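# Two robot arms tie a tight knot in a rope

## Task

Using the two arms, make a knot in the rope and pull it tight, so that the knot stays tied and tight once the robot lets go.

## Robot and tools

The robot has two arms, left_arm and right_arm, each ending in a two-finger gripper. The fingers point along the gripper's +z axis and close along its y axis. The reported end_effector_position is the spot between the finger pads, about 1 cm short of the tips. Four cameras exist: cam_high, cam_low, cam_left_wrist, cam_right_wrist (each 672x504).

Frame. Everything is in the scene frame: origin at table-top height, halfway between the nominal arm bases, +x out over the table, +z up, left_arm on the +y side (this is not the left of any image). Calibrated bases: left_arm at (+0.019, +0.254, 0) m, quat_wxyz (+1.000, 0, 0, +0.015); right_arm at (+0.026, -0.228, 0) m, quat_wxyz (+1.000, 0, 0, +0.026). A camera stand is fixed behind the arms. Printed hand positions and orientations can be wrong by a few centimetres, worse at long reach.

Rows. Every motion number comes in a row of 14 values, each from -1 to 1: dx, dy, dz, rx, ry, rz, opening for left_arm, followed by the same seven for right_arm. Both arms always appear, even when only one moves. dx, dy, dz, rx, ry, rz are offsets, not poses. They are measured along the scene axes from the arm's Hand target at the moment the action or call begins. A value of 1.0 equals 0.6 m or 180 degrees. rx, ry, rz form one rotation vector, applied about the Hand target's position. If dx, dy, dz together are longer than 1.0 they may be shortened along their line. Opening is absolute: +1 is fully open (0.094 m) and -1 is closed. Sending 0 for all six pose numbers re-requests the current Hand target. A 0 in the opening slot is a real command (half open), so to keep a gripper as it is, send its present opening again.

execute_actions(actions, cameras). actions is a list of actions. Each action is a table of up to 15 rows, one row per 1/30 s control step. A shorter table repeats its last row until 15 steps are used. Every row in an action counts from that action's start pose, so sending the same offset again moves the arm further. Camera images come back only when actions is empty or when cameras names them: ["all"], specific names, or [] for none. An unknown camera name makes the whole call invalid.

move(target, speed, blend, opening_speed, grip_force, blocking, cameras). target is either one 14-number row or a list of up to 15 rows. Every row is an offset from the same starting Hand targets, not from the row before it. Grippers travel in straight lines that finish together, taking at least 0.5 s and at most 10 s. A path does not avoid obstacles or the other arm. speed is in m/s, from 0.002 to 2.9, default 0.25; rotation is capped at twice that in rad/s. blend, in metres, rounds the corners of a list; 0 means stop at each row. opening_speed is in scale units per second, 0.2 or higher, and eases the fingers. grip_force is newtons per pad, 10 to 50, and stays in effect until changed; lower values close more slowly. blocking=false returns early while the move continues. The result adds a move: line (done, off_target, moving, held, fault) plus any limits. Neither done nor off_target tells you about contact. Keep paths away from an arm's own base, because that can change its shoulder posture.

wait(seconds 0-10) lets time pass while commands hold. stop brakes a running move. zoom_image(camera, region [x0,y0,x1,y1], at most 504x504 px) enlarges part of the newest image from that camera. finished_scene(scene) ends the scene and cannot be undone. Call nothing after it in the same reply.

Result lines. Hand target is the last commanded pose after clipping, and the next offsets count from it. The gripper often stops short of it; your next command, even all zeros, asks for it again. Otherwise send the gap as an offset. grip_measured reads the finger opening on the -1..1 scale, up to about 2.5 mm wide when empty. Joint positions end with the opening in metres. Joint torques include the arm's own weight and noise. Tool commands lists the present commands. A MOTOR HOT line appears at 75 °C; at 90 °C the arm folds up and sits idle.

Control notes. Each step, commanded orientation is clipped to within 40 degrees of the measured orientation. Friction and gravity leave grippers low, short or tilted, so check position and tilt after each move. Tiny moves may not happen or may go sideways.

Avoid the following. Letting any part of the rope drop more than a finger's width below the table top, or letting anything leave the table; either fails the task. Bumping or pressing the arms into each other, or closing one gripper on the other's fingers. Fast hits, slams, hard pushes or releasing a moving rope. Force on the wrist-camera cables, which counts as touching. Holding an arm stretched out or pushing toward an unreachable pose, which heats motors. An arm blocked by something keeps pushing; end this by commanding a target back past the gripper. Loose objects may occasionally be nudged by outside forces.

Each tool is called as a command line: name --argument value for each argument, lists and objects as JSON in quotes; but a table of rows of numbers goes row by row, as --pt "numbers of a row", without its own name.

## Session

execute_actions --actions '[]'

zoom_image --camera "cam_high" --region '[220, 170, 472, 359]'

Scene clock: 0.00 s.
left_arm: end_effector_position=(+0.4116, +0.2831, +0.1043) grip_measured=+1.000 end_effector_quat_wxyz=(+0.599, -0.048, +0.798, +0.037) | right_arm: end_effector_position=(+0.4242, -0.2220, +0.0974) grip_measured=+1.000 end_effector_quat_wxyz=(+0.589, +0.018, +0.806, -0.049)
Joint positions: left_arm=[0.006 1.523 0.344 0.895 -0.083 -0.022 0.094] | right_arm=[0.046 1.561 0.372 0.878 0.194 0.003 0.094]
Joint velocities: within noise
Joint torques (N m): no reading
Heat: left arm: 45 °C; right arm: 46 °C.
Hand target: left_arm +0.4123, +0.2832, +0.1051; +0.599, -0.048, +0.799, +0.037 | right_arm +0.4273, -0.2217, +0.1055; +0.599, +0.020, +0.799, -0.047
Tool commands: left_gripper/opening=+1.0 right_gripper/opening=+1.0

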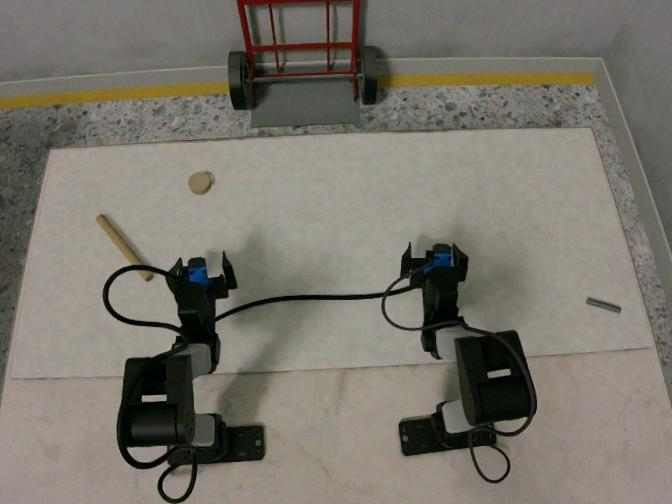

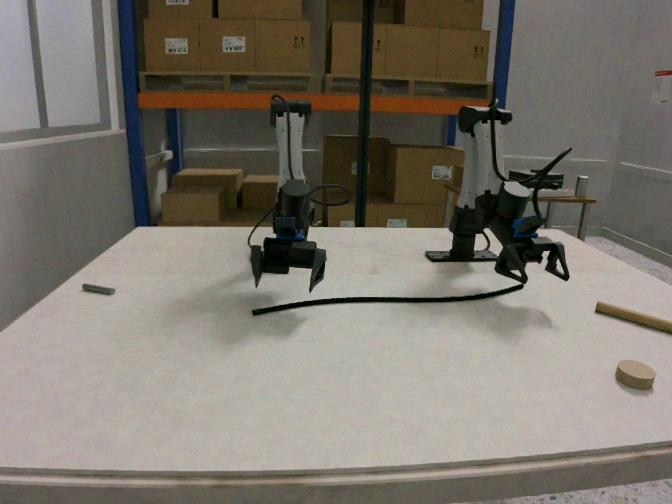

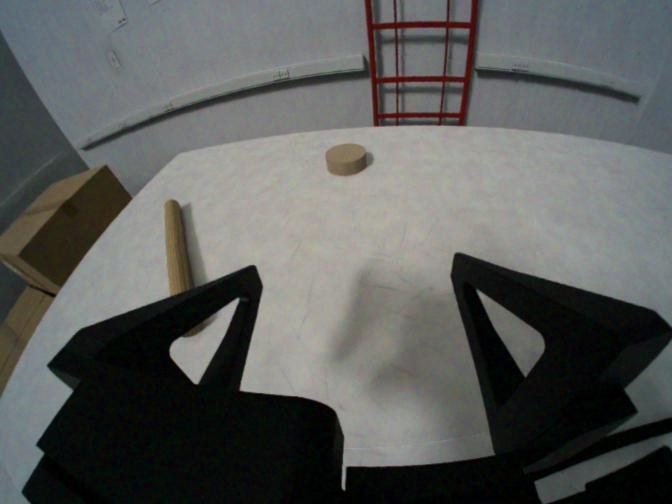

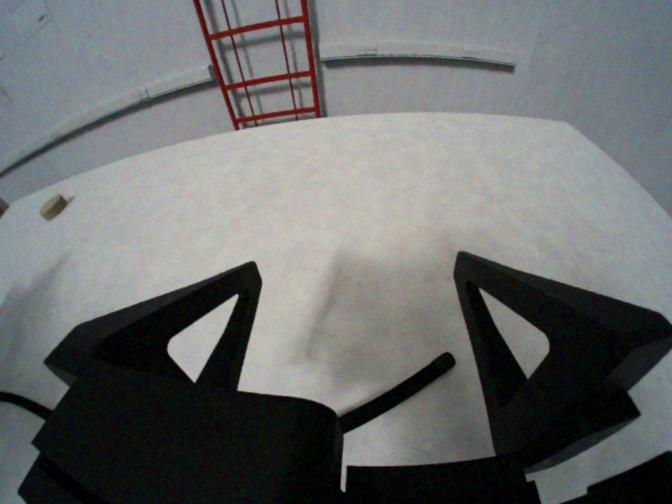

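Scaled by 2.000 from the camera's 672x504 image, which has a finer 960x720 frame.

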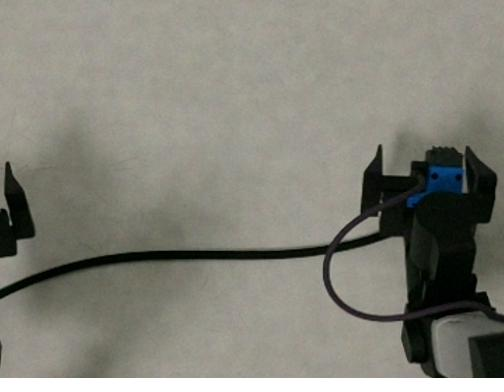

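move --pt "-0.08 0.02 0.16 0.02 0.12 -0.05 -0.4 -0.06 0.02 0.12 0.1 0.11 -0.115 -0.2" --pt "-0.32 0.078 0.108 0.0827 0.4078 -0.1756 -0.4 -0.1205 0.053 0.041 0.2911 0.3234 -0.3408 -0.2" --speed 0.5 --blend '[0.04,0]' --cameras '["cam_high","cam_right_wrist"]'

zoom_image --camera "cam_high" --region '[180, 220, 460, 370]'

Scene clock: 67.30 s.
left_arm: end_effector_position=(+0.2213, +0.3264, +0.1662) grip_measured=-0.398 end_effector_quat_wxyz=(+0.006, +0.255, +0.967, -0.004) | right_arm: end_effector_position=(+0.3504, -0.1900, +0.1280) grip_measured=-0.198 end_effector_quat_wxyz=(+0.001, +0.601, +0.799, -0.004)
Joint positions: left_arm=[0.322 1.361 1.29 -1.495 0.014 0.869 0.028] | right_arm=[0.067 1.783 1.561 -1.352 0.007 1.409 0.038]
Joint torques (N m): left_arm=[0.66 -4.27 8.14 0.18 -0.16 0.14] | right_arm=[-0.44 -6.91 7.95 0.24 0.16 0.22]
Heat: left arm: 48 °C; right arm: 52 °C.
Hand target: left_arm +0.2202, +0.3299, +0.1698; -0.001, +0.259, +0.966, +0.001 | right_arm +0.3550, -0.1898, +0.1302; +0.000, +0.608, +0.794, +0.000
Off the commanded pose: left_arm 0.005 m, 1 deg | right_arm 0.005 m, 1 deg.
move: done
Images, in order (width x height): cam_high 672x504, cam_right_wrist 672x504.

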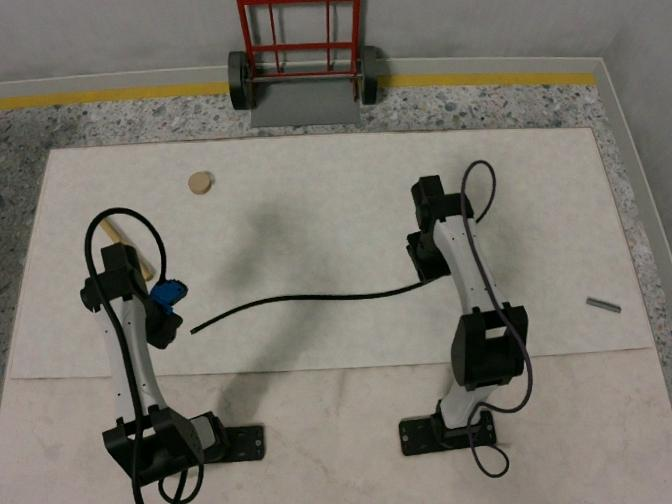

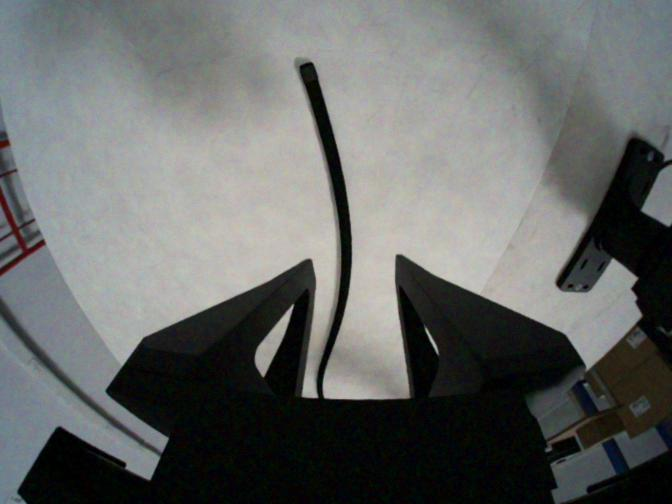

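Scaled by 1.800 from the camera's 672x504 image, which has a finer 960x720 frame.

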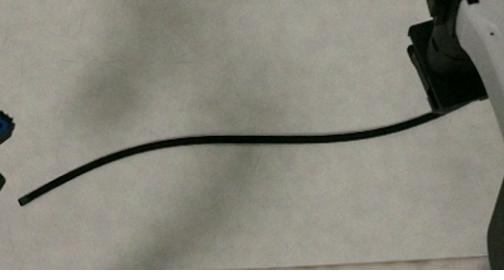

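move --pt "0 0 0 0 0 0 -0.4 0.0227 -0.0442 -0.12 0 0 0.083 -0.2" --pt "0 0 0 0 0 0 -0.4 0.0227 -0.0442 -0.1903 0 0 0.083 -0.2" --pt "0 0 0 0 0 0 -0.4 0.0227 -0.0442 -0.1903 0 0 0.083 -1" --pt "0 0 0 0 0 0 -0.4 0.0227 -0.05 -0.165 0 0 0.05 -1" --pt "0 0 0 0 0 0 -0.4 0.02 -0.24 -0.155 0 0 0.0 -1" --speed 0.3 --blend '[0.01,0,0,0.01,0]' --cameras '["cam_high","cam_right_wrist"]'

Scene clock: 118.13 s.
left_arm: end_effector_position=(+0.2213, +0.3265, +0.1662) grip_measured=-0.398 end_effector_quat_wxyz=(+0.006, +0.256, +0.967, -0.004) | right_arm: end_effector_position=(+0.3621, -0.3341, +0.0368) grip_measured=-0.850 end_effector_quat_wxyz=(-0.001, +0.614, +0.789, +0.001)
Joint positions: left_arm=[0.322 1.361 1.29 -1.495 0.013 0.869 0.028] | right_arm=[-0.36 1.929 1.383 -1.025 -0.003 1.016 0.007]
Joint torques (N m): left_arm=[0.65 -4.25 8.14 0.19 -0.19 0.13] | right_arm=[0.36 -7.84 7.51 0.26 0.24 -0.05]
Heat: left arm: 47 °C; right arm: 56 °C.
Hand target: left_arm +0.2203, +0.3299, +0.1698; -0.001, +0.259, +0.966, +0.001 | right_arm +0.3670, -0.3339, +0.0370; +0.000, +0.608, +0.794, +0.000
Off the commanded pose: left_arm 0.005 m, 1 deg | right_arm 0.005 m, 1 deg.
move: done
Images, in order (width x height): cam_high 672x504, cam_right_wrist 672x504.

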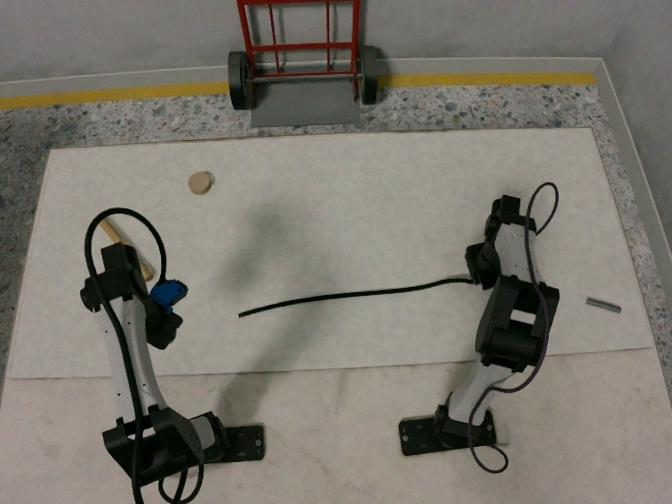

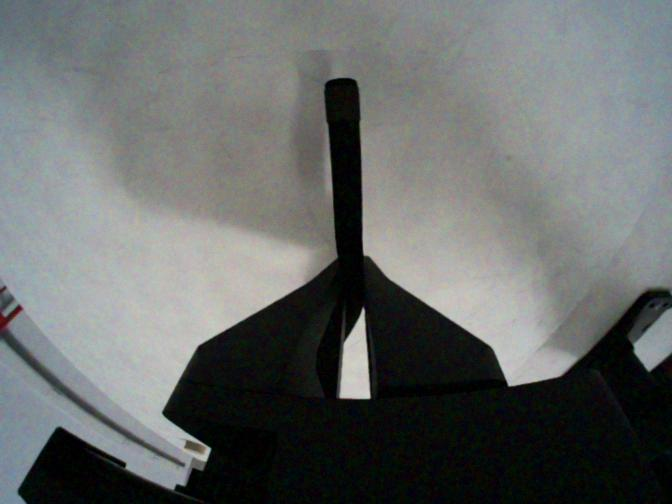

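move --pt "0 0 0 0 0 0 -0.4 0.055 -0.01 0.088 0 0 0.25 -1" --pt "0 0 0 0 0 0 -0.4 0.1467 0.1065 0.105 0 0 0.528 -1" --pt "0 0 0 0 0 0 -0.4 0.155 0.24 0.088 0 0 0.778 -1" --pt "0 0 0 0 0 0 -0.4 0.1217 0.34 0.0217 0 0 0.944 -1" --pt "0 0 0 0 0 0 -0.4 0.1133 0.3565 -0.0333 0 0 0.972 -1" --pt "0 0 0 0 0 0 -0.4 0.1133 0.3565 -0.0333 0 0 0.972 -0.3" --pt "0 0 0 0 0 0 -0.4 0.1133 0.3565 0.105 0 0 0.972 -0.3" --speed 0.4 --blend '[0.03,0.03,0.03,0.02,0,0,0]' --cameras '["cam_high","cam_right_wrist"]'

Scene clock: 144.57 s.
left_arm: end_effector_position=(+0.2213, +0.3265, +0.1662) grip_measured=-0.398 end_effector_quat_wxyz=(+0.006, +0.256, +0.967, -0.004) | right_arm: end_effector_position=(+0.4314, -0.1230, +0.0803) grip_measured=-0.302 end_effector_quat_wxyz=(+0.021, +0.761, -0.648, -0.011)
Joint positions: left_arm=[0.322 1.361 1.29 -1.495 0.013 0.869 0.028] | right_arm=[0.203 2.216 1.989 -1.392 0.006 -1.477 0.033]
Joint torques (N m): left_arm=[0.66 -4.26 8.13 0.19 -0.19 0.13] | right_arm=[0.17 -14.99 7.57 0.1 0.07 -0.07]
Heat: left arm: 47 °C; right arm: 57 °C.
Hand target: left_arm +0.2203, +0.3299, +0.1698; -0.001, +0.259, +0.966, +0.001 | right_arm +0.4349, -0.1199, +0.1002; +0.000, +0.766, -0.643, +0.001
Off the commanded pose: left_arm 0.005 m, 1 deg | right_arm 0.020 m, 3 deg.
move: off_target (right_arm); target 6's new opening was sent with right_arm's hand 0.011 m and 3 deg from that target
Images, in order (width x height): cam_high 672x504, cam_right_wrist 672x504.

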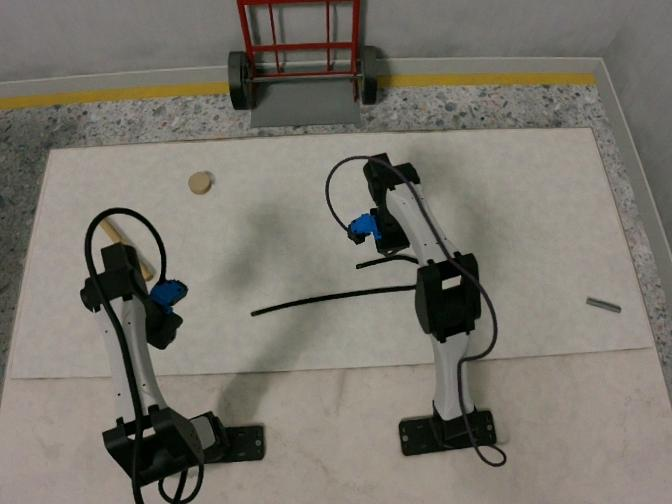

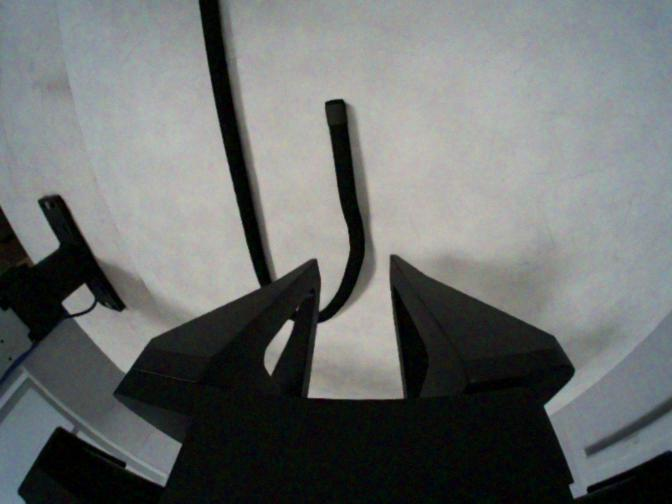

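move --pt "0 0 0 0 0 0 -0.4 -0.0027 0.0215 0 0 0 -0.478 -0.2" --pt "0 0 0 0 0 0 -0.4 -0.0027 0.0215 -0.03 0 0 -0.956 -0.2" --pt "0 0 0 0 0 0 -0.4 -0.0027 0.0215 -0.137 0 0 -0.956 -0.2" --pt "0 0 0 0 0 0 -0.4 -0.0027 0.0215 -0.137 0 0 -0.956 -1" --speed 0.5 --blend '[0.01,0.005,0,0]' --cameras '["cam_right_wrist"]'

Scene clock: 165.47 s.
left_arm: end_effector_position=(+0.2213, +0.3265, +0.1662) grip_measured=-0.398 end_effector_quat_wxyz=(+0.006, +0.256, +0.967, -0.004) | right_arm: end_effector_position=(+0.4292, -0.1122, +0.0226) grip_measured=-0.844 end_effector_quat_wxyz=(-0.007, +0.587, +0.809, -0.008)
Joint positions: left_arm=[0.322 1.361 1.29 -1.495 0.013 0.869 0.028] | right_arm=[0.226 2.216 1.76 -1.136 -0.002 1.533 0.007]
Joint torques (N m): left_arm=[0.69 -4.23 8.14 0.2 -0.18 0.13] | right_arm=[0.61 -11.28 5.11 0.67 0.23 0.22]
Heat: left arm: 47 °C; right arm: 64 °C.
Hand target: left_arm +0.2203, +0.3299, +0.1698; -0.001, +0.259, +0.966, +0.001 | right_arm +0.4333, -0.1071, +0.0179; -0.001, +0.588, +0.809, +0.000
Off the commanded pose: left_arm 0.005 m, 1 deg | right_arm 0.008 m, 1 deg.
move: done; target 4's new opening was sent with right_arm's hand 0.013 m and 3 deg from that target
Images, in order (width x height): cam_right_wrist 672x504.

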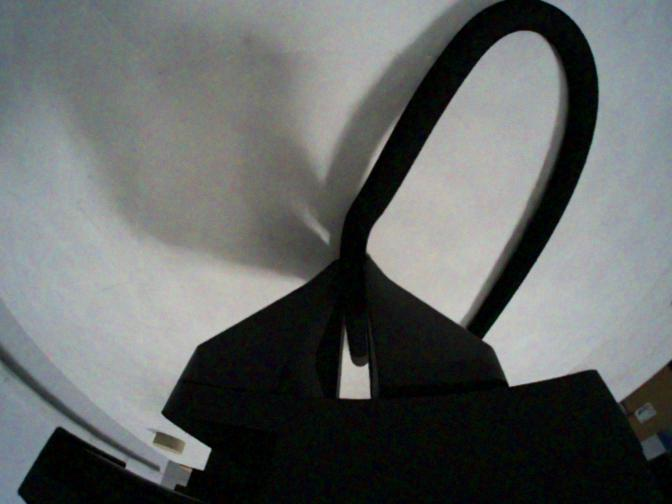

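move --pt "0 0 0 0 0 0 -0.4 0 0 0.12 0 0 0 -1" --pt "0 0 0 0 0 0 -0.4 0.003 0.1285 0.12 0 0 0.122 -1" --pt "0 0 0 0 0 0 -0.4 -0.047 0.24 0.12 0 0 0.344 -1" --pt "0 0 0 0 0 0 -0.4 -0.142 0.24 0.1035 0 0 0.511 -1" --pt "0 0 0 0 0 0 -0.4 -0.217 0.1985 0.0535 0 0 0.789 -1" --pt "0 0 0 0 0 0 -0.4 -0.229 0.162 0 0 0 -0.961 -1" --pt "0 0 0 0 0 0 -0.4 -0.229 0.162 0 0 0 -0.961 -0.4" --speed 0.4 --blend '[0.02,0.03,0.03,0.03,0.01,0,0]' --cameras '["cam_high","cam_right_wrist"]'

Scene clock: 202.47 s.
left_arm: end_effector_position=(+0.2213, +0.3265, +0.1662) grip_measured=-0.398 end_effector_quat_wxyz=(+0.006, +0.256, +0.967, -0.004) | right_arm: end_effector_position=(+0.2954, -0.0051, +0.0194) grip_measured=-0.402 end_effector_quat_wxyz=(+0.002, +0.843, -0.538, -0.002)
Joint positions: left_arm=[0.322 1.361 1.29 -1.495 0.013 0.869 0.028] | right_arm=[0.636 1.943 1.329 -0.962 -0.002 -1.316 0.028]
Joint torques (N m): left_arm=[0.69 -4.26 8.14 0.19 -0.19 0.14] | right_arm=[-0.77 -10.18 3.95 0.53 0.16 -0.08]
Heat: left arm: 46 °C; right arm: 65 °C.
Hand target: left_arm +0.2203, +0.3299, +0.1698; -0.001, +0.259, +0.966, +0.001 | right_arm +0.2958, -0.0099, +0.0179; +0.000, +0.843, -0.538, +0.001
Off the commanded pose: left_arm 0.005 m, 1 deg | right_arm 0.005 m, 0 deg.
move: done
Images, in order (width x height): cam_high 672x504, cam_right_wrist 672x504.

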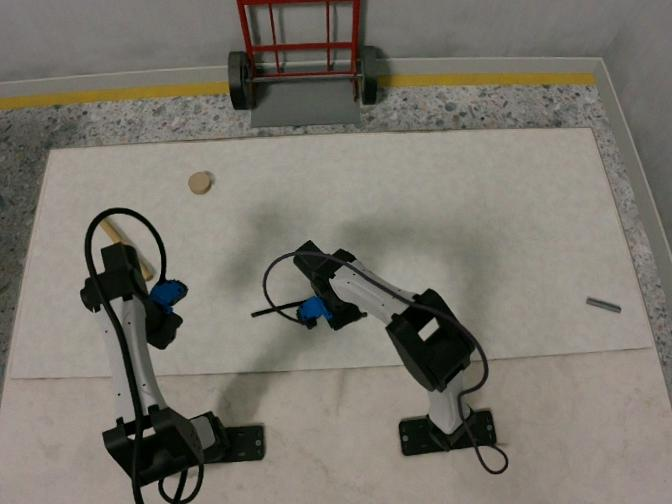

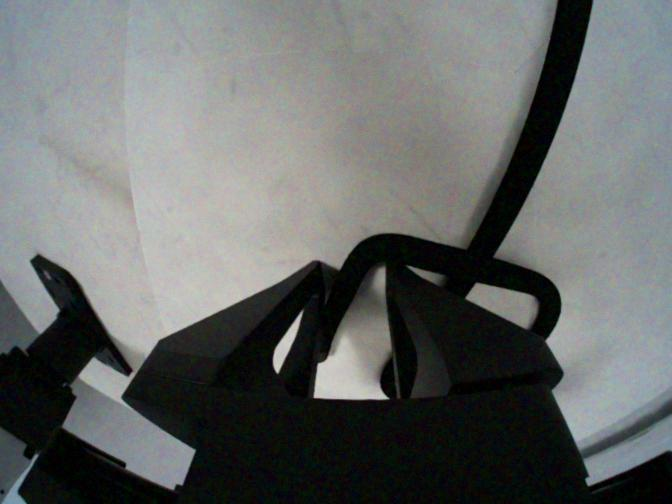

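move --pt "0 0 0 0 0 0 -0.4 0 0 0.15 0 0 0 -0.4" --pt "0 0 0 0 0 0 -0.4 -0.02 -0.1 0.22 0 0 -0.3 -0.4" --pt "0 0 0 0 0 0 -0.4 -0.043 -0.317 0.22 0 0 -0.861 -0.4" --speed 0.45 --blend '[0.01,0.05,0]' --cameras '["cam_high"]'

zoom_image --camera "cam_high" --region '[230, 230, 440, 388]'

Scene clock: 215.33 s.
left_arm: end_effector_position=(+0.2213, +0.3265, +0.1662) grip_measured=-0.398 end_effector_quat_wxyz=(+0.006, +0.256, +0.967, -0.004) | right_arm: end_effector_position=(+0.2731, -0.1984, +0.1437) grip_measured=-0.402 end_effector_quat_wxyz=(-0.011, +0.335, +0.942, -0.004)
Joint positions: left_arm=[0.322 1.361 1.29 -1.495 0.013 0.869 0.028] | right_arm=[0.063 1.507 1.325 -1.412 -0.002 0.798 0.028]
Joint torques (N m): left_arm=[0.65 -4.27 8.16 0.19 -0.19 0.13] | right_arm=[-0.38 -8.18 5.6 0.24 0.23 0.17]
Heat: left arm: 46 °C; right arm: 64 °C.
Hand target: left_arm +0.2203, +0.3299, +0.1698; -0.001, +0.259, +0.966, +0.001 | right_arm +0.2700, -0.2001, +0.1498; -0.001, +0.342, +0.940, +0.000
Off the commanded pose: left_arm 0.005 m, 1 deg | right_arm 0.007 m, 2 deg.
move: done
Images, in order (width x height): cam_high 672x504.

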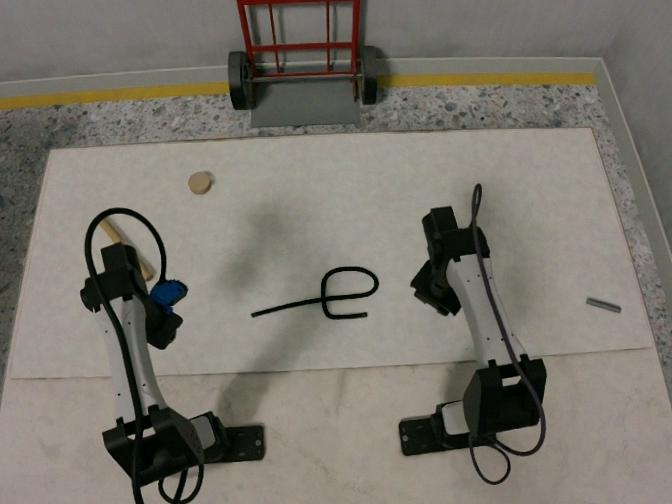

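Scaled by 2.400 from the camera's 672x504 image, which has a finer 960x720 frame.

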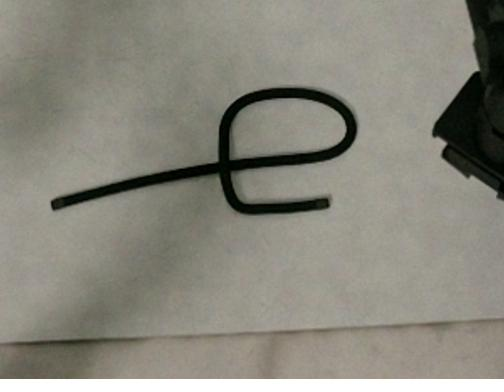

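move --pt "0 0 0 0 0 0 -0.4 0.1183 0.2543 -0.083 0 0 0.7556 -0.1" --pt "0 0 0 0 0 0 -0.4 0.1183 0.2543 -0.17 0 0 0.7556 -0.1" --pt "0 0 0 0 0 0 -0.4 0.1183 0.2543 -0.2197 0 0 0.7556 -0.1" --pt "0 0 0 0 0 0 -0.4 0.1183 0.2543 -0.2197 0 0 0.7556 -1" --speed 0.45 --blend '[0.01,0.005,0,0]' --cameras '["cam_right_wrist"]'

Scene clock: 291.27 s.
left_arm: end_effector_position=(+0.2213, +0.3265, +0.1662) grip_measured=-0.398 end_effector_quat_wxyz=(+0.006, +0.256, +0.967, -0.004) | right_arm: end_effector_position=(+0.3404, -0.0500, +0.0239) grip_measured=-0.852 end_effector_quat_wxyz=(+0.000, +0.738, -0.675, +0.002)
Joint positions: left_arm=[0.322 1.361 1.29 -1.495 0.013 0.869 0.028] | right_arm=[0.463 1.974 1.393 -0.989 0.004 -1.145 0.007]
Joint torques (N m): left_arm=[0.66 -4.25 8.14 0.19 -0.18 0.13] | right_arm=[0.24 -8.38 5.33 0.56 0.1 -0.07]
Heat: left arm: 48 °C; right arm: 59 °C.
Hand target: left_arm +0.2203, +0.3299, +0.1698; -0.001, +0.259, +0.966, +0.001 | right_arm +0.3410, -0.0476, +0.0180; +0.000, +0.743, -0.669, +0.001
Off the commanded pose: left_arm 0.005 m, 1 deg | right_arm 0.006 m, 1 deg.
move: done
Images, in order (width x height): cam_right_wrist 672x504.

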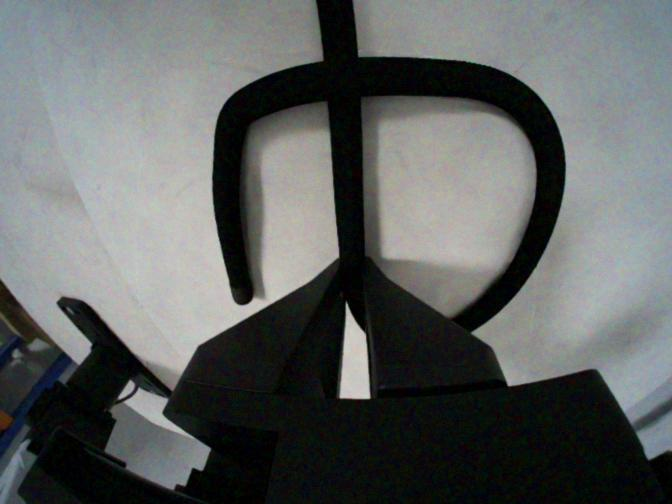

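move --pt "0 0 0 0 0 0 -0.4 0 0 0.095 0 0 0 -1" --pt "0 0 0 0 0 0 -0.4 -0.154 0.0577 0.095 0 0 -0.094 -1" --pt "0 0 0 0 0 0 -0.4 -0.154 0.0577 0.0033 0 0 -0.094 -1" --speed 0.2 --blend '[0.01,0.005,0]' --cameras '["cam_right_wrist","cam_low","cam_high"]'

zoom_image --camera "cam_low" --region '[270, 220, 470, 350]'

Scene clock: 306.57 s.
left_arm: end_effector_position=(+0.2213, +0.3265, +0.1662) grip_measured=-0.398 end_effector_quat_wxyz=(+0.006, +0.256, +0.967, -0.004) | right_arm: end_effector_position=(+0.2473, -0.0166, +0.0241) grip_measured=-0.852 end_effector_quat_wxyz=(-0.003, -0.639, +0.770, -0.002)
Joint positions: left_arm=[0.322 1.361 1.29 -1.495 0.013 0.869 0.028] | right_arm=[0.71 1.785 1.14 -0.933 0.003 -0.623 0.007]
Joint torques (N m): left_arm=[0.68 -4.25 8.13 0.2 -0.19 0.13] | right_arm=[0.27 -6.61 5.45 0.57 0.12 0.15]
Heat: left arm: 48 °C; right arm: 59 °C.
Hand target: left_arm +0.2203, +0.3299, +0.1698; -0.001, +0.259, +0.966, +0.001 | right_arm +0.2486, -0.0129, +0.0200; +0.000, -0.636, +0.771, -0.001
Off the commanded pose: left_arm 0.005 m, 1 deg | right_arm 0.006 m, 0 deg.
move: done
Images, in order (width x height): cam_high 672x504, cam_low 672x504, cam_right_wrist 672x504.

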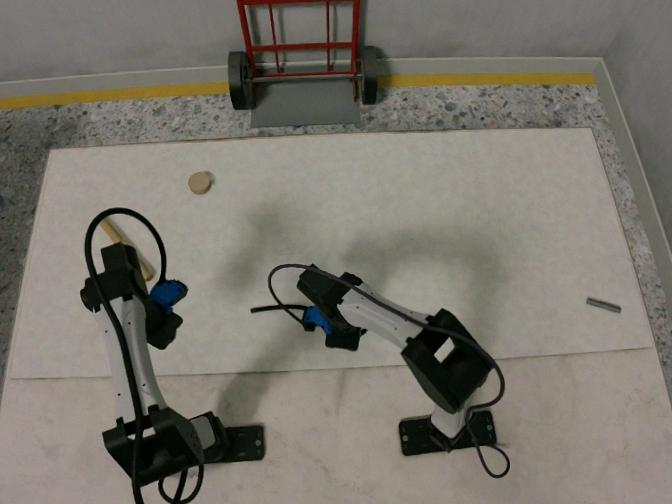

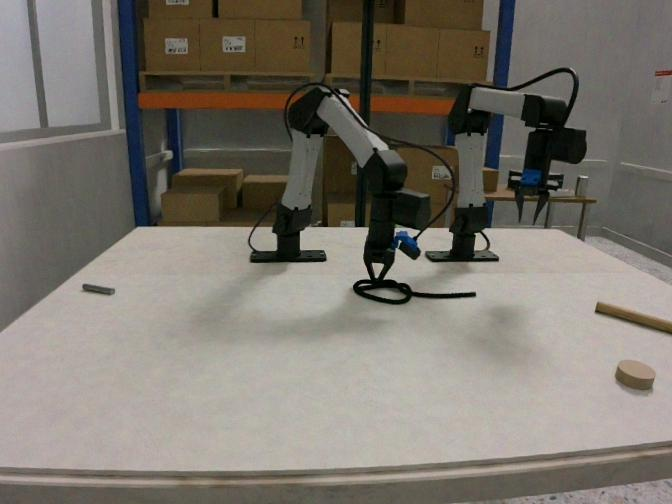

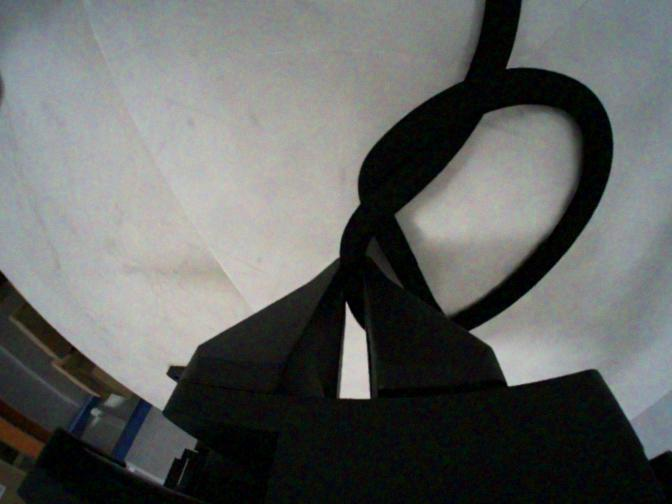

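Scaled by 2.520 from the camera's 672x504 image, which has a finer 960x720 frame.

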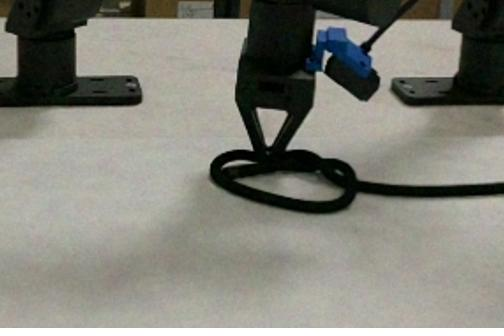

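move --pt "0 0 0 0 0 0 -0.4 0 0 0 0 0 0 -0.6" --pt "0 0 0 0 0 0 -0.4 0 0 0.155 0 0 0 -0.6" --speed 0.25 --cameras '["cam_right_wrist"]'

zoom_image --camera "cam_right_wrist" --region '[250, 60, 550, 290]'

Scene clock: 318.40 s.
left_arm: end_effector_position=(+0.2213, +0.3265, +0.1662) grip_measured=-0.398 end_effector_quat_wxyz=(+0.006, +0.256, +0.967, -0.004) | right_arm: end_effector_position=(+0.2476, -0.0163, +0.1024) grip_measured=-0.602 end_effector_quat_wxyz=(-0.016, -0.638, +0.770, -0.003)
Joint positions: left_arm=[0.322 1.361 1.29 -1.495 0.013 0.869 0.028] | right_arm=[0.71 1.736 1.402 -1.269 0.003 -0.623 0.019]
Joint torques (N m): left_arm=[0.65 -4.23 8.16 0.19 -0.19 0.13] | right_arm=[0.28 -9.58 7.27 0.24 0.12 0.18]
Heat: left arm: 48 °C; right arm: 57 °C.
Hand target: left_arm +0.2203, +0.3299, +0.1698; -0.001, +0.259, +0.966, +0.001 | right_arm +0.2486, -0.0129, +0.1130; +0.000, -0.636, +0.771, -0.001
Off the commanded pose: left_arm 0.005 m, 1 deg | right_arm 0.011 m, 2 deg.
move: off_target (right_arm)
Images, in order (width x height): cam_right_wrist 672x504.

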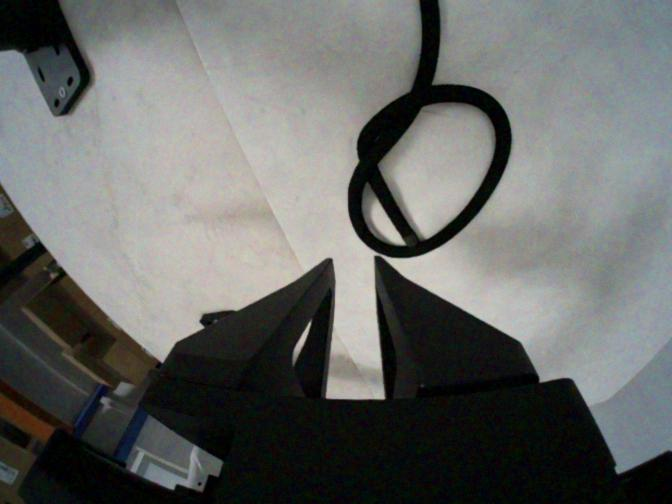

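Scaled by 1.680 from the camera's 672x504 image, which has a finer 960x720 frame.

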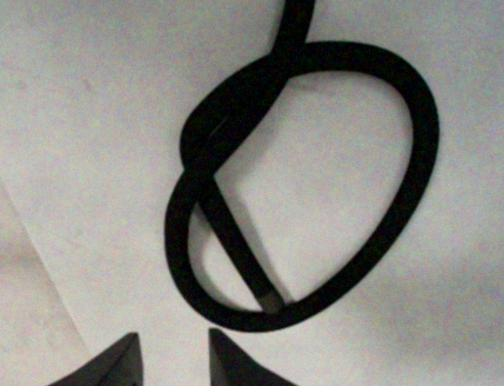

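move --pt "0 0 0 0 0 0 -0.4 0.0548 -0.0143 -0.02 0 0 0.167 -0.5" --pt "0 0 0 0 0 0 -0.4 0.0548 -0.0143 -0.11 0 0 0.167 -0.5" --speed 0.3 --blend '[0.005,0]' --cameras '["cam_right_wrist"]'

zoom_image --camera "cam_right_wrist" --region '[250, 120, 500, 330]'

Scene clock: 342.27 s.
left_arm: end_effector_position=(+0.2213, +0.3265, +0.1662) grip_measured=-0.398 end_effector_quat_wxyz=(+0.006, +0.256, +0.967, -0.004) | right_arm: end_effector_position=(+0.2773, -0.0226, +0.0474) grip_measured=-0.502 end_effector_quat_wxyz=(+0.005, +0.813, -0.582, +0.000)
Joint positions: left_arm=[0.322 1.361 1.29 -1.495 0.013 0.869 0.028] | right_arm=[0.633 1.824 1.287 -1.045 0.003 -1.214 0.023]
Joint torques (N m): left_arm=[0.65 -4.26 8.17 0.19 -0.19 0.13] | right_arm=[-0.59 -7.86 6.08 0.49 0.11 -0.08]
Heat: left arm: 48 °C; right arm: 60 °C.
Hand target: left_arm +0.2203, +0.3299, +0.1698; -0.001, +0.259, +0.966, +0.001 | right_arm +0.2815, -0.0216, +0.0470; +0.000, +0.815, -0.580, +0.001
Off the commanded pose: left_arm 0.005 m, 1 deg | right_arm 0.004 m, 1 deg.
move: done
Images, in order (width x height): cam_right_wrist 672x504.

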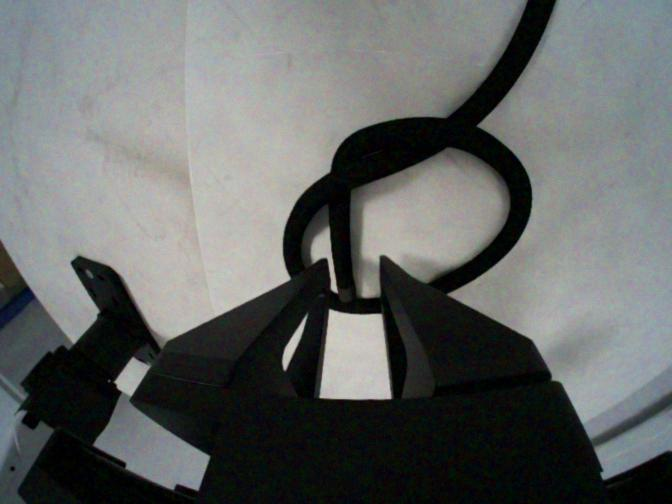

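Scaled by 2.016 from the camera's 672x504 image, which has a finer 960x720 frame.

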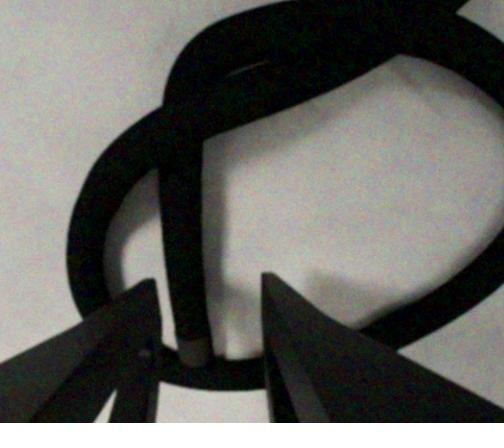

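move --pt "0 0 0 0 0 0 -0.2 -0.006 -0.002 0 0 0 0 -0.5" --pt "0.161 -0.2965 -0.116 0 0 0.694 -0.2 -0.006 -0.002 -0.0483 0 0 0 -0.5" --pt "0.161 -0.2965 -0.116 0 0 0.694 -0.2 -0.006 -0.002 -0.0483 0 0 0 -1" --pt "0.161 -0.2965 -0.116 0 0 0.694 -0.2 0.0 -0.03 0.13 0 0 0 -1" --speed 0.4 --cameras '["cam_right_wrist","cam_left_wrist","cam_low"]'

Scene clock: 381.27 s.
left_arm: end_effector_position=(+0.3080, +0.1547, +0.0992) grip_measured=-0.202 end_effector_quat_wxyz=(+0.010, +0.735, -0.678, -0.007) | right_arm: end_effector_position=(+0.2794, -0.0394, +0.1169) grip_measured=-0.857 end_effector_quat_wxyz=(+0.010, +0.813, -0.582, -0.002)
Joint positions: left_arm=[-0.355 1.724 1.376 -1.243 0.013 -1.974 0.038] | right_arm=[0.588 1.757 1.485 -1.319 0.003 -1.258 0.007]
Joint torques (N m): left_arm=[-0.25 -7.61 8.21 0.39 -0.23 -0.14] | right_arm=[-0.46 -9.2 7.12 0.18 0.11 -0.09]
Heat: left arm: 49 °C; right arm: 57 °C.
Hand target: left_arm +0.3169, +0.1521, +0.1003; +0.001, +0.737, -0.676, +0.000 | right_arm +0.2814, -0.0395, +0.1250; +0.000, +0.815, -0.580, +0.001
Off the commanded pose: left_arm 0.009 m, 1 deg | right_arm 0.008 m, 1 deg.
move: done
Images, in order (width x height): cam_low 672x504, cam_left_wrist 672x504, cam_right_wrist 672x504.

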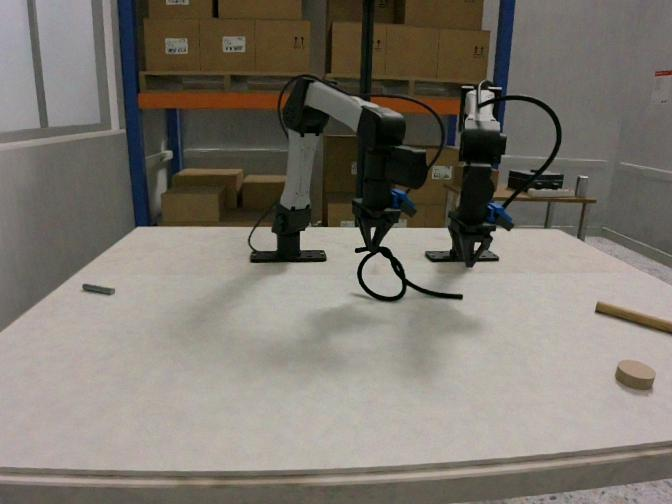

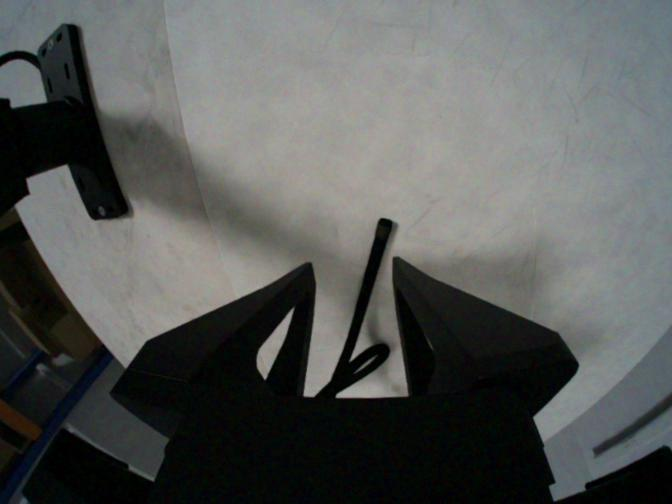

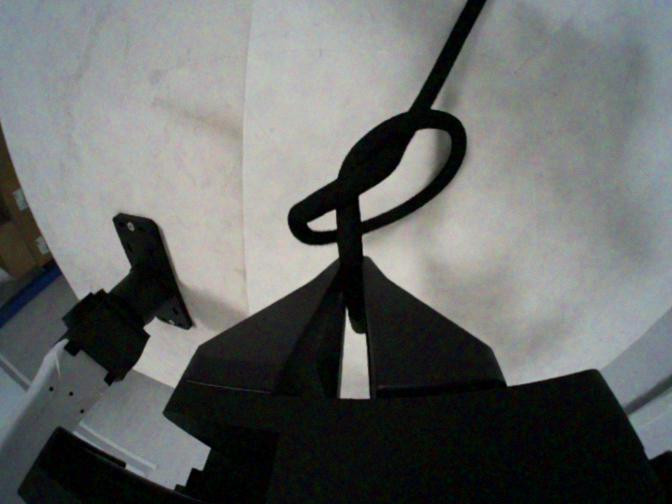

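move --pt "0.0252 -0.0585 -0.067 0 0 -0.083 -0.2 0 -0.1 0 0 0 0 -1" --pt "0.0252 -0.0585 -0.1388 0 0 -0.083 -0.2 0 -0.1 0 0 0 0 -1" --pt "0.0252 -0.0585 -0.1388 0 0 -0.083 -1 0 -0.1 0 0 0 0 -1" --speed 0.25 --blend '[0.005,0,0]' --cameras '["cam_left_wrist","cam_low"]'

zoom_image --camera "cam_low" --region '[320, 200, 520, 330]'

Scene clock: 412.27 s.
left_arm: end_effector_position=(+0.3279, +0.1175, +0.0228) grip_measured=-0.991 end_effector_quat_wxyz=(-0.008, -0.646, +0.763, +0.002) | right_arm: end_effector_position=(+0.2813, -0.0984, +0.1173) grip_measured=-0.857 end_effector_quat_wxyz=(+0.015, +0.813, -0.583, -0.006)
Joint positions: left_arm=[-0.441 1.904 1.289 -0.968 0.013 -1.815 0] | right_arm=[0.418 1.657 1.372 -1.319 0.004 -1.428 0.007]
Joint torques (N m): left_arm=[0.01 -9.39 5.27 0.6 -0.23 0.07] | right_arm=[-0.4 -9.89 5.49 0.32 0.11 -0.07]
Heat: left arm: 51 °C; right arm: 59 °C.
Hand target: left_arm +0.3320, +0.1169, +0.0170; -0.001, -0.642, +0.766, +0.000 | right_arm +0.2815, -0.0995, +0.1251; +0.000, +0.815, -0.580, +0.001
Off the commanded pose: left_arm 0.007 m, 1 deg | right_arm 0.008 m, 2 deg.
move: done; target 3's new opening was sent with left_arm's hand 0.011 m and 2 deg from that target
Images, in order (width x height): cam_low 672x504, cam_left_wrist 672x504.

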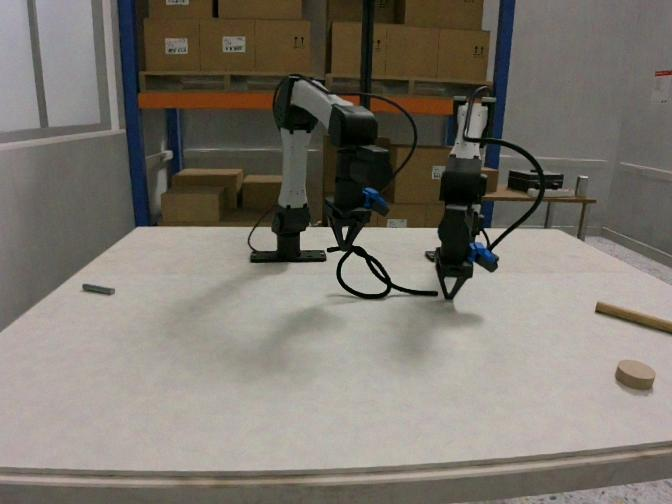

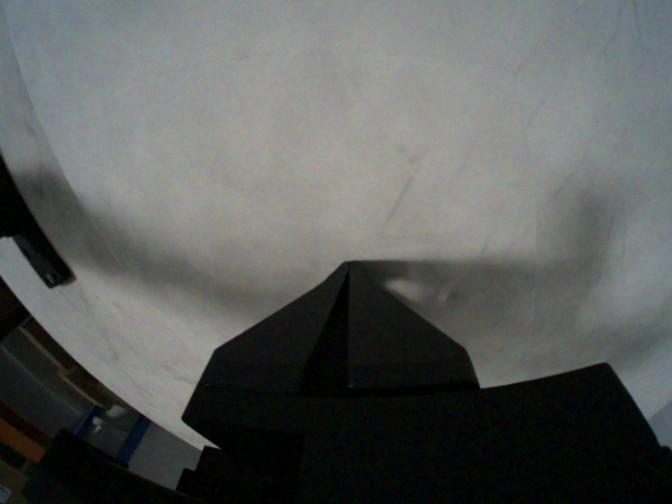

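Scaled by 2.520 from the camera's 672x504 image, which has a finer 960x720 frame.

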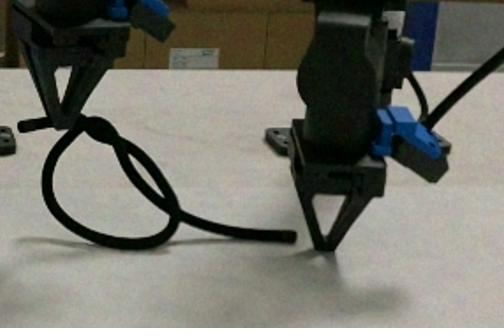

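move --pt "0 0.02 0.13 0 0 0 -0.2 0 0 0 0 0 0 -1" --speed 0.3 --cameras '["cam_high","cam_left_wrist"]'

zoom_image --camera "cam_high" --region '[230, 230, 440, 388]'

Scene clock: 423.53 s.
left_arm: end_effector_position=(+0.3316, +0.1256, +0.0885) grip_measured=-0.202 end_effector_quat_wxyz=(-0.007, -0.644, +0.765, -0.001) | right_arm: end_effector_position=(+0.2813, -0.0984, +0.1173) grip_measured=-0.857 end_effector_quat_wxyz=(+0.015, +0.813, -0.583, -0.006)
Joint positions: left_arm=[-0.415 1.836 1.469 -1.208 0.013 -1.783 0.038] | right_arm=[0.418 1.657 1.372 -1.319 0.004 -1.428 0.007]
Joint torques (N m): left_arm=[0.59 -11.14 7.49 0.12 -0.24 0.08] | right_arm=[-0.47 -9.87 5.5 0.32 0.11 -0.08]
Heat: left arm: 49 °C; right arm: 60 °C.
Hand target: left_arm +0.3320, +0.1289, +0.0950; -0.001, -0.642, +0.766, +0.000 | right_arm +0.2815, -0.0995, +0.1251; +0.000, +0.815, -0.580, +0.001
Off the commanded pose: left_arm 0.007 m, 1 deg | right_arm 0.008 m, 2 deg.
move: done
Images, in order (width x height): cam_high 672x504, cam_left_wrist 672x504.

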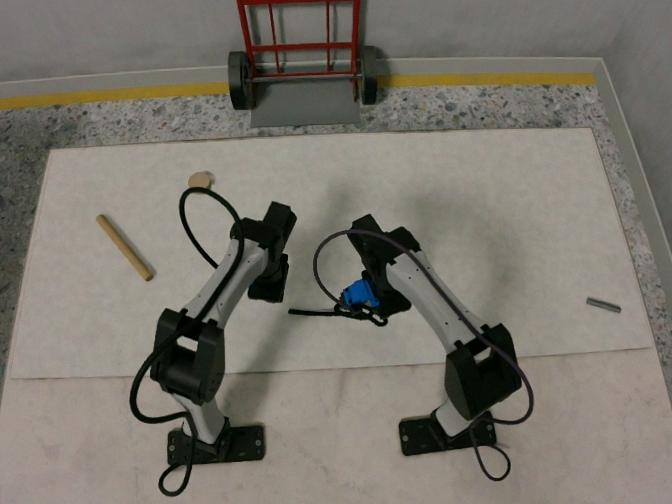

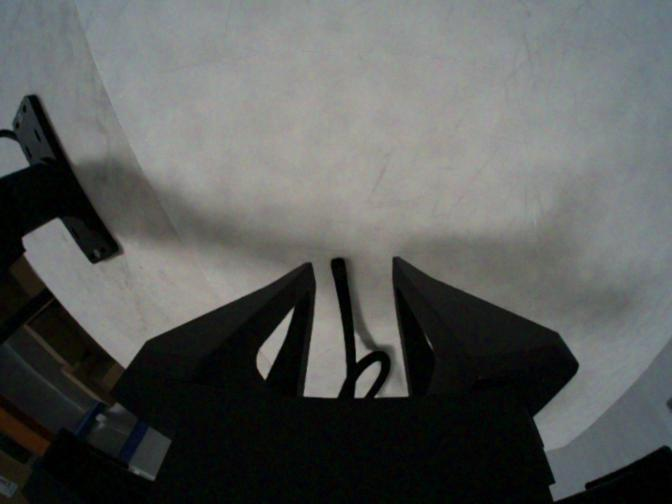

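Scaled by 2.400 from the camera's 672x504 image, which has a finer 960x720 frame.

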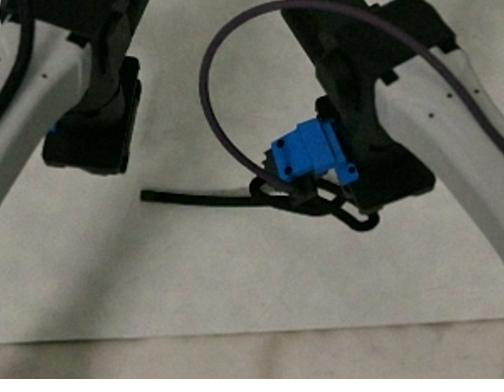

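move --pt "-0.032 -0.099 -0.058 -0.1388 0.0073 0.0328 -0.1 0 0 0 0 0 0 -1" --speed 0.3 --cameras '["cam_left_wrist","cam_low"]'

zoom_image --camera "cam_low" --region '[320, 200, 520, 330]'

Scene clock: 458.80 s.
left_arm: end_effector_position=(+0.3116, +0.0703, +0.0538) grip_measured=-0.102 end_effector_quat_wxyz=(-0.149, -0.663, +0.719, -0.144) | right_arm: end_effector_position=(+0.2813, -0.0984, +0.1173) grip_measured=-0.857 end_effector_quat_wxyz=(+0.015, +0.813, -0.583, -0.006)
Joint positions: left_arm=[-0.396 1.765 1.176 -0.848 0.396 -1.882 0.042] | right_arm=[0.418 1.657 1.372 -1.319 0.004 -1.428 0.007]
Joint torques (N m): left_arm=[0.68 -11.7 5.3 0.76 0.19 -0.15] | right_arm=[-0.4 -9.91 5.55 0.32 0.1 -0.08]
Heat: left arm: 56 °C; right arm: 63 °C.
Hand target: left_arm +0.3128, +0.0695, +0.0602; +0.148, +0.665, -0.714, +0.159 | right_arm +0.2815, -0.0995, +0.1251; +0.000, +0.815, -0.580, +0.001
Off the commanded pose: left_arm 0.007 m, 2 deg | right_arm 0.008 m, 2 deg.
move: done
Images, in order (width x height): cam_low 672x504, cam_left_wrist 672x504.

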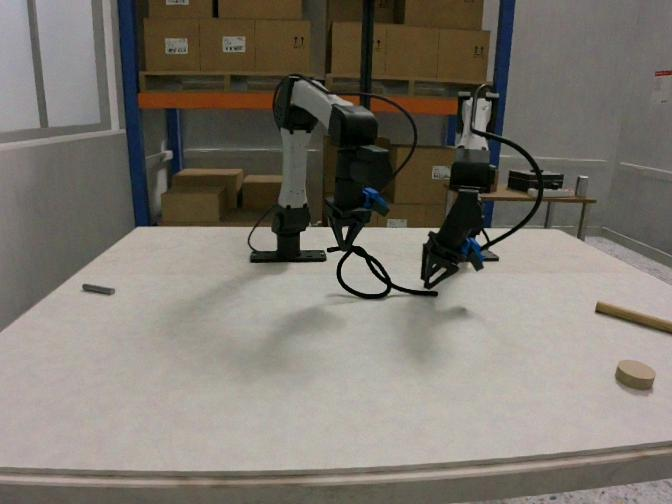

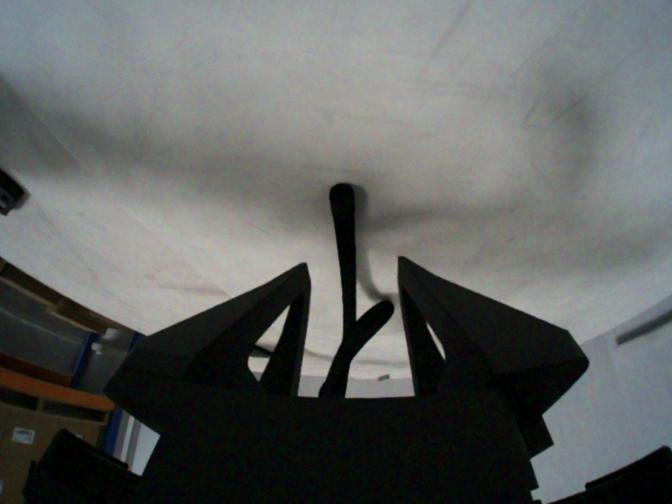

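Scaled by 2.520 from the camera's 672x504 image, which has a finer 960x720 frame.

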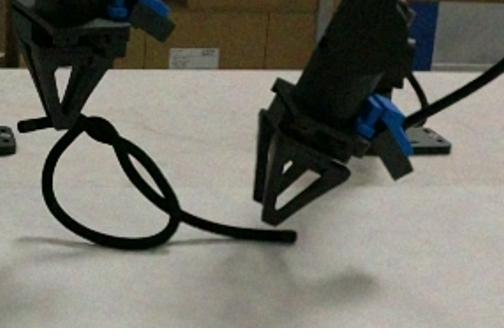

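move --pt "0 0 -0.072 0 0 0 -0.1 0 0 0 0 0 0 -1" --pt "0 0 -0.072 0 0 0 -1 0 0 0 0 0 0 -1" --speed 0.2 --cameras '["cam_low","cam_left_wrist"]'

Scene clock: 471.60 s.
left_arm: end_effector_position=(+0.3144, +0.0671, +0.0258) grip_measured=-0.831 end_effector_quat_wxyz=(-0.144, -0.658, +0.720, -0.166) | right_arm: end_effector_position=(+0.2813, -0.0984, +0.1173) grip_measured=-0.857 end_effector_quat_wxyz=(+0.015, +0.813, -0.583, -0.006)
Joint positions: left_arm=[-0.396 1.789 1.074 -0.676 0.409 -1.883 0.008] | right_arm=[0.418 1.657 1.372 -1.319 0.004 -1.428 0.007]
Joint torques (N m): left_arm=[0.69 -7.71 4.9 0.88 0.1 -0.12] | right_arm=[-0.43 -9.88 5.5 0.32 0.1 -0.08]
Heat: left arm: 58 °C; right arm: 63 °C.
Hand target: left_arm +0.3127, +0.0695, +0.0170; -0.148, -0.665, +0.714, -0.159 | right_arm +0.2815, -0.0995, +0.1251; +0.000, +0.815, -0.580, +0.001
Off the commanded pose: left_arm 0.009 m, 1 deg | right_arm 0.008 m, 2 deg.
move: done
Images, in order (width x height): cam_low 672x504, cam_left_wrist 672x504.

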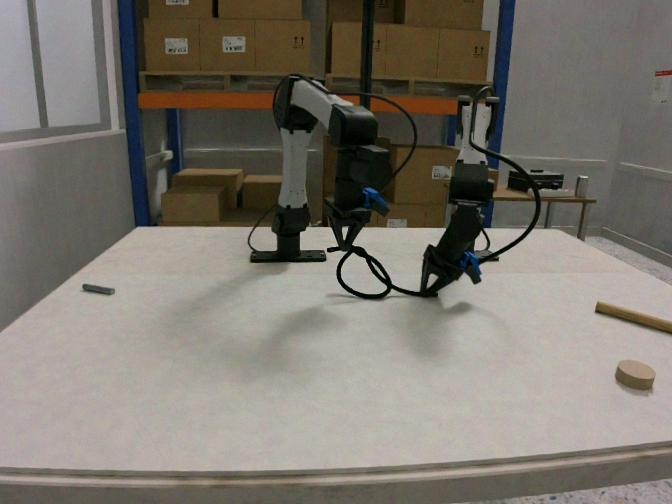

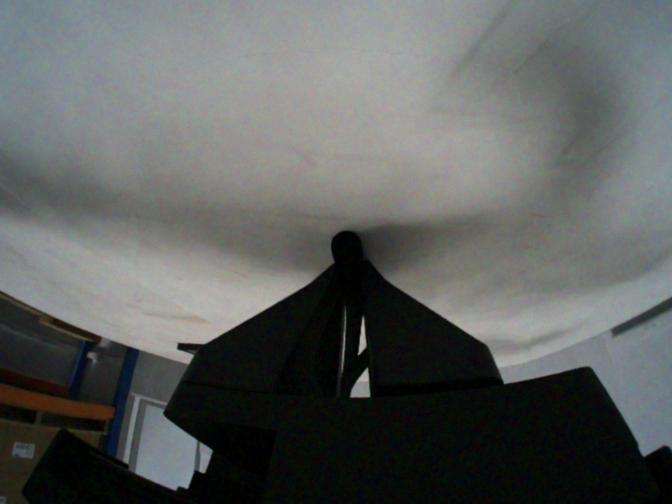

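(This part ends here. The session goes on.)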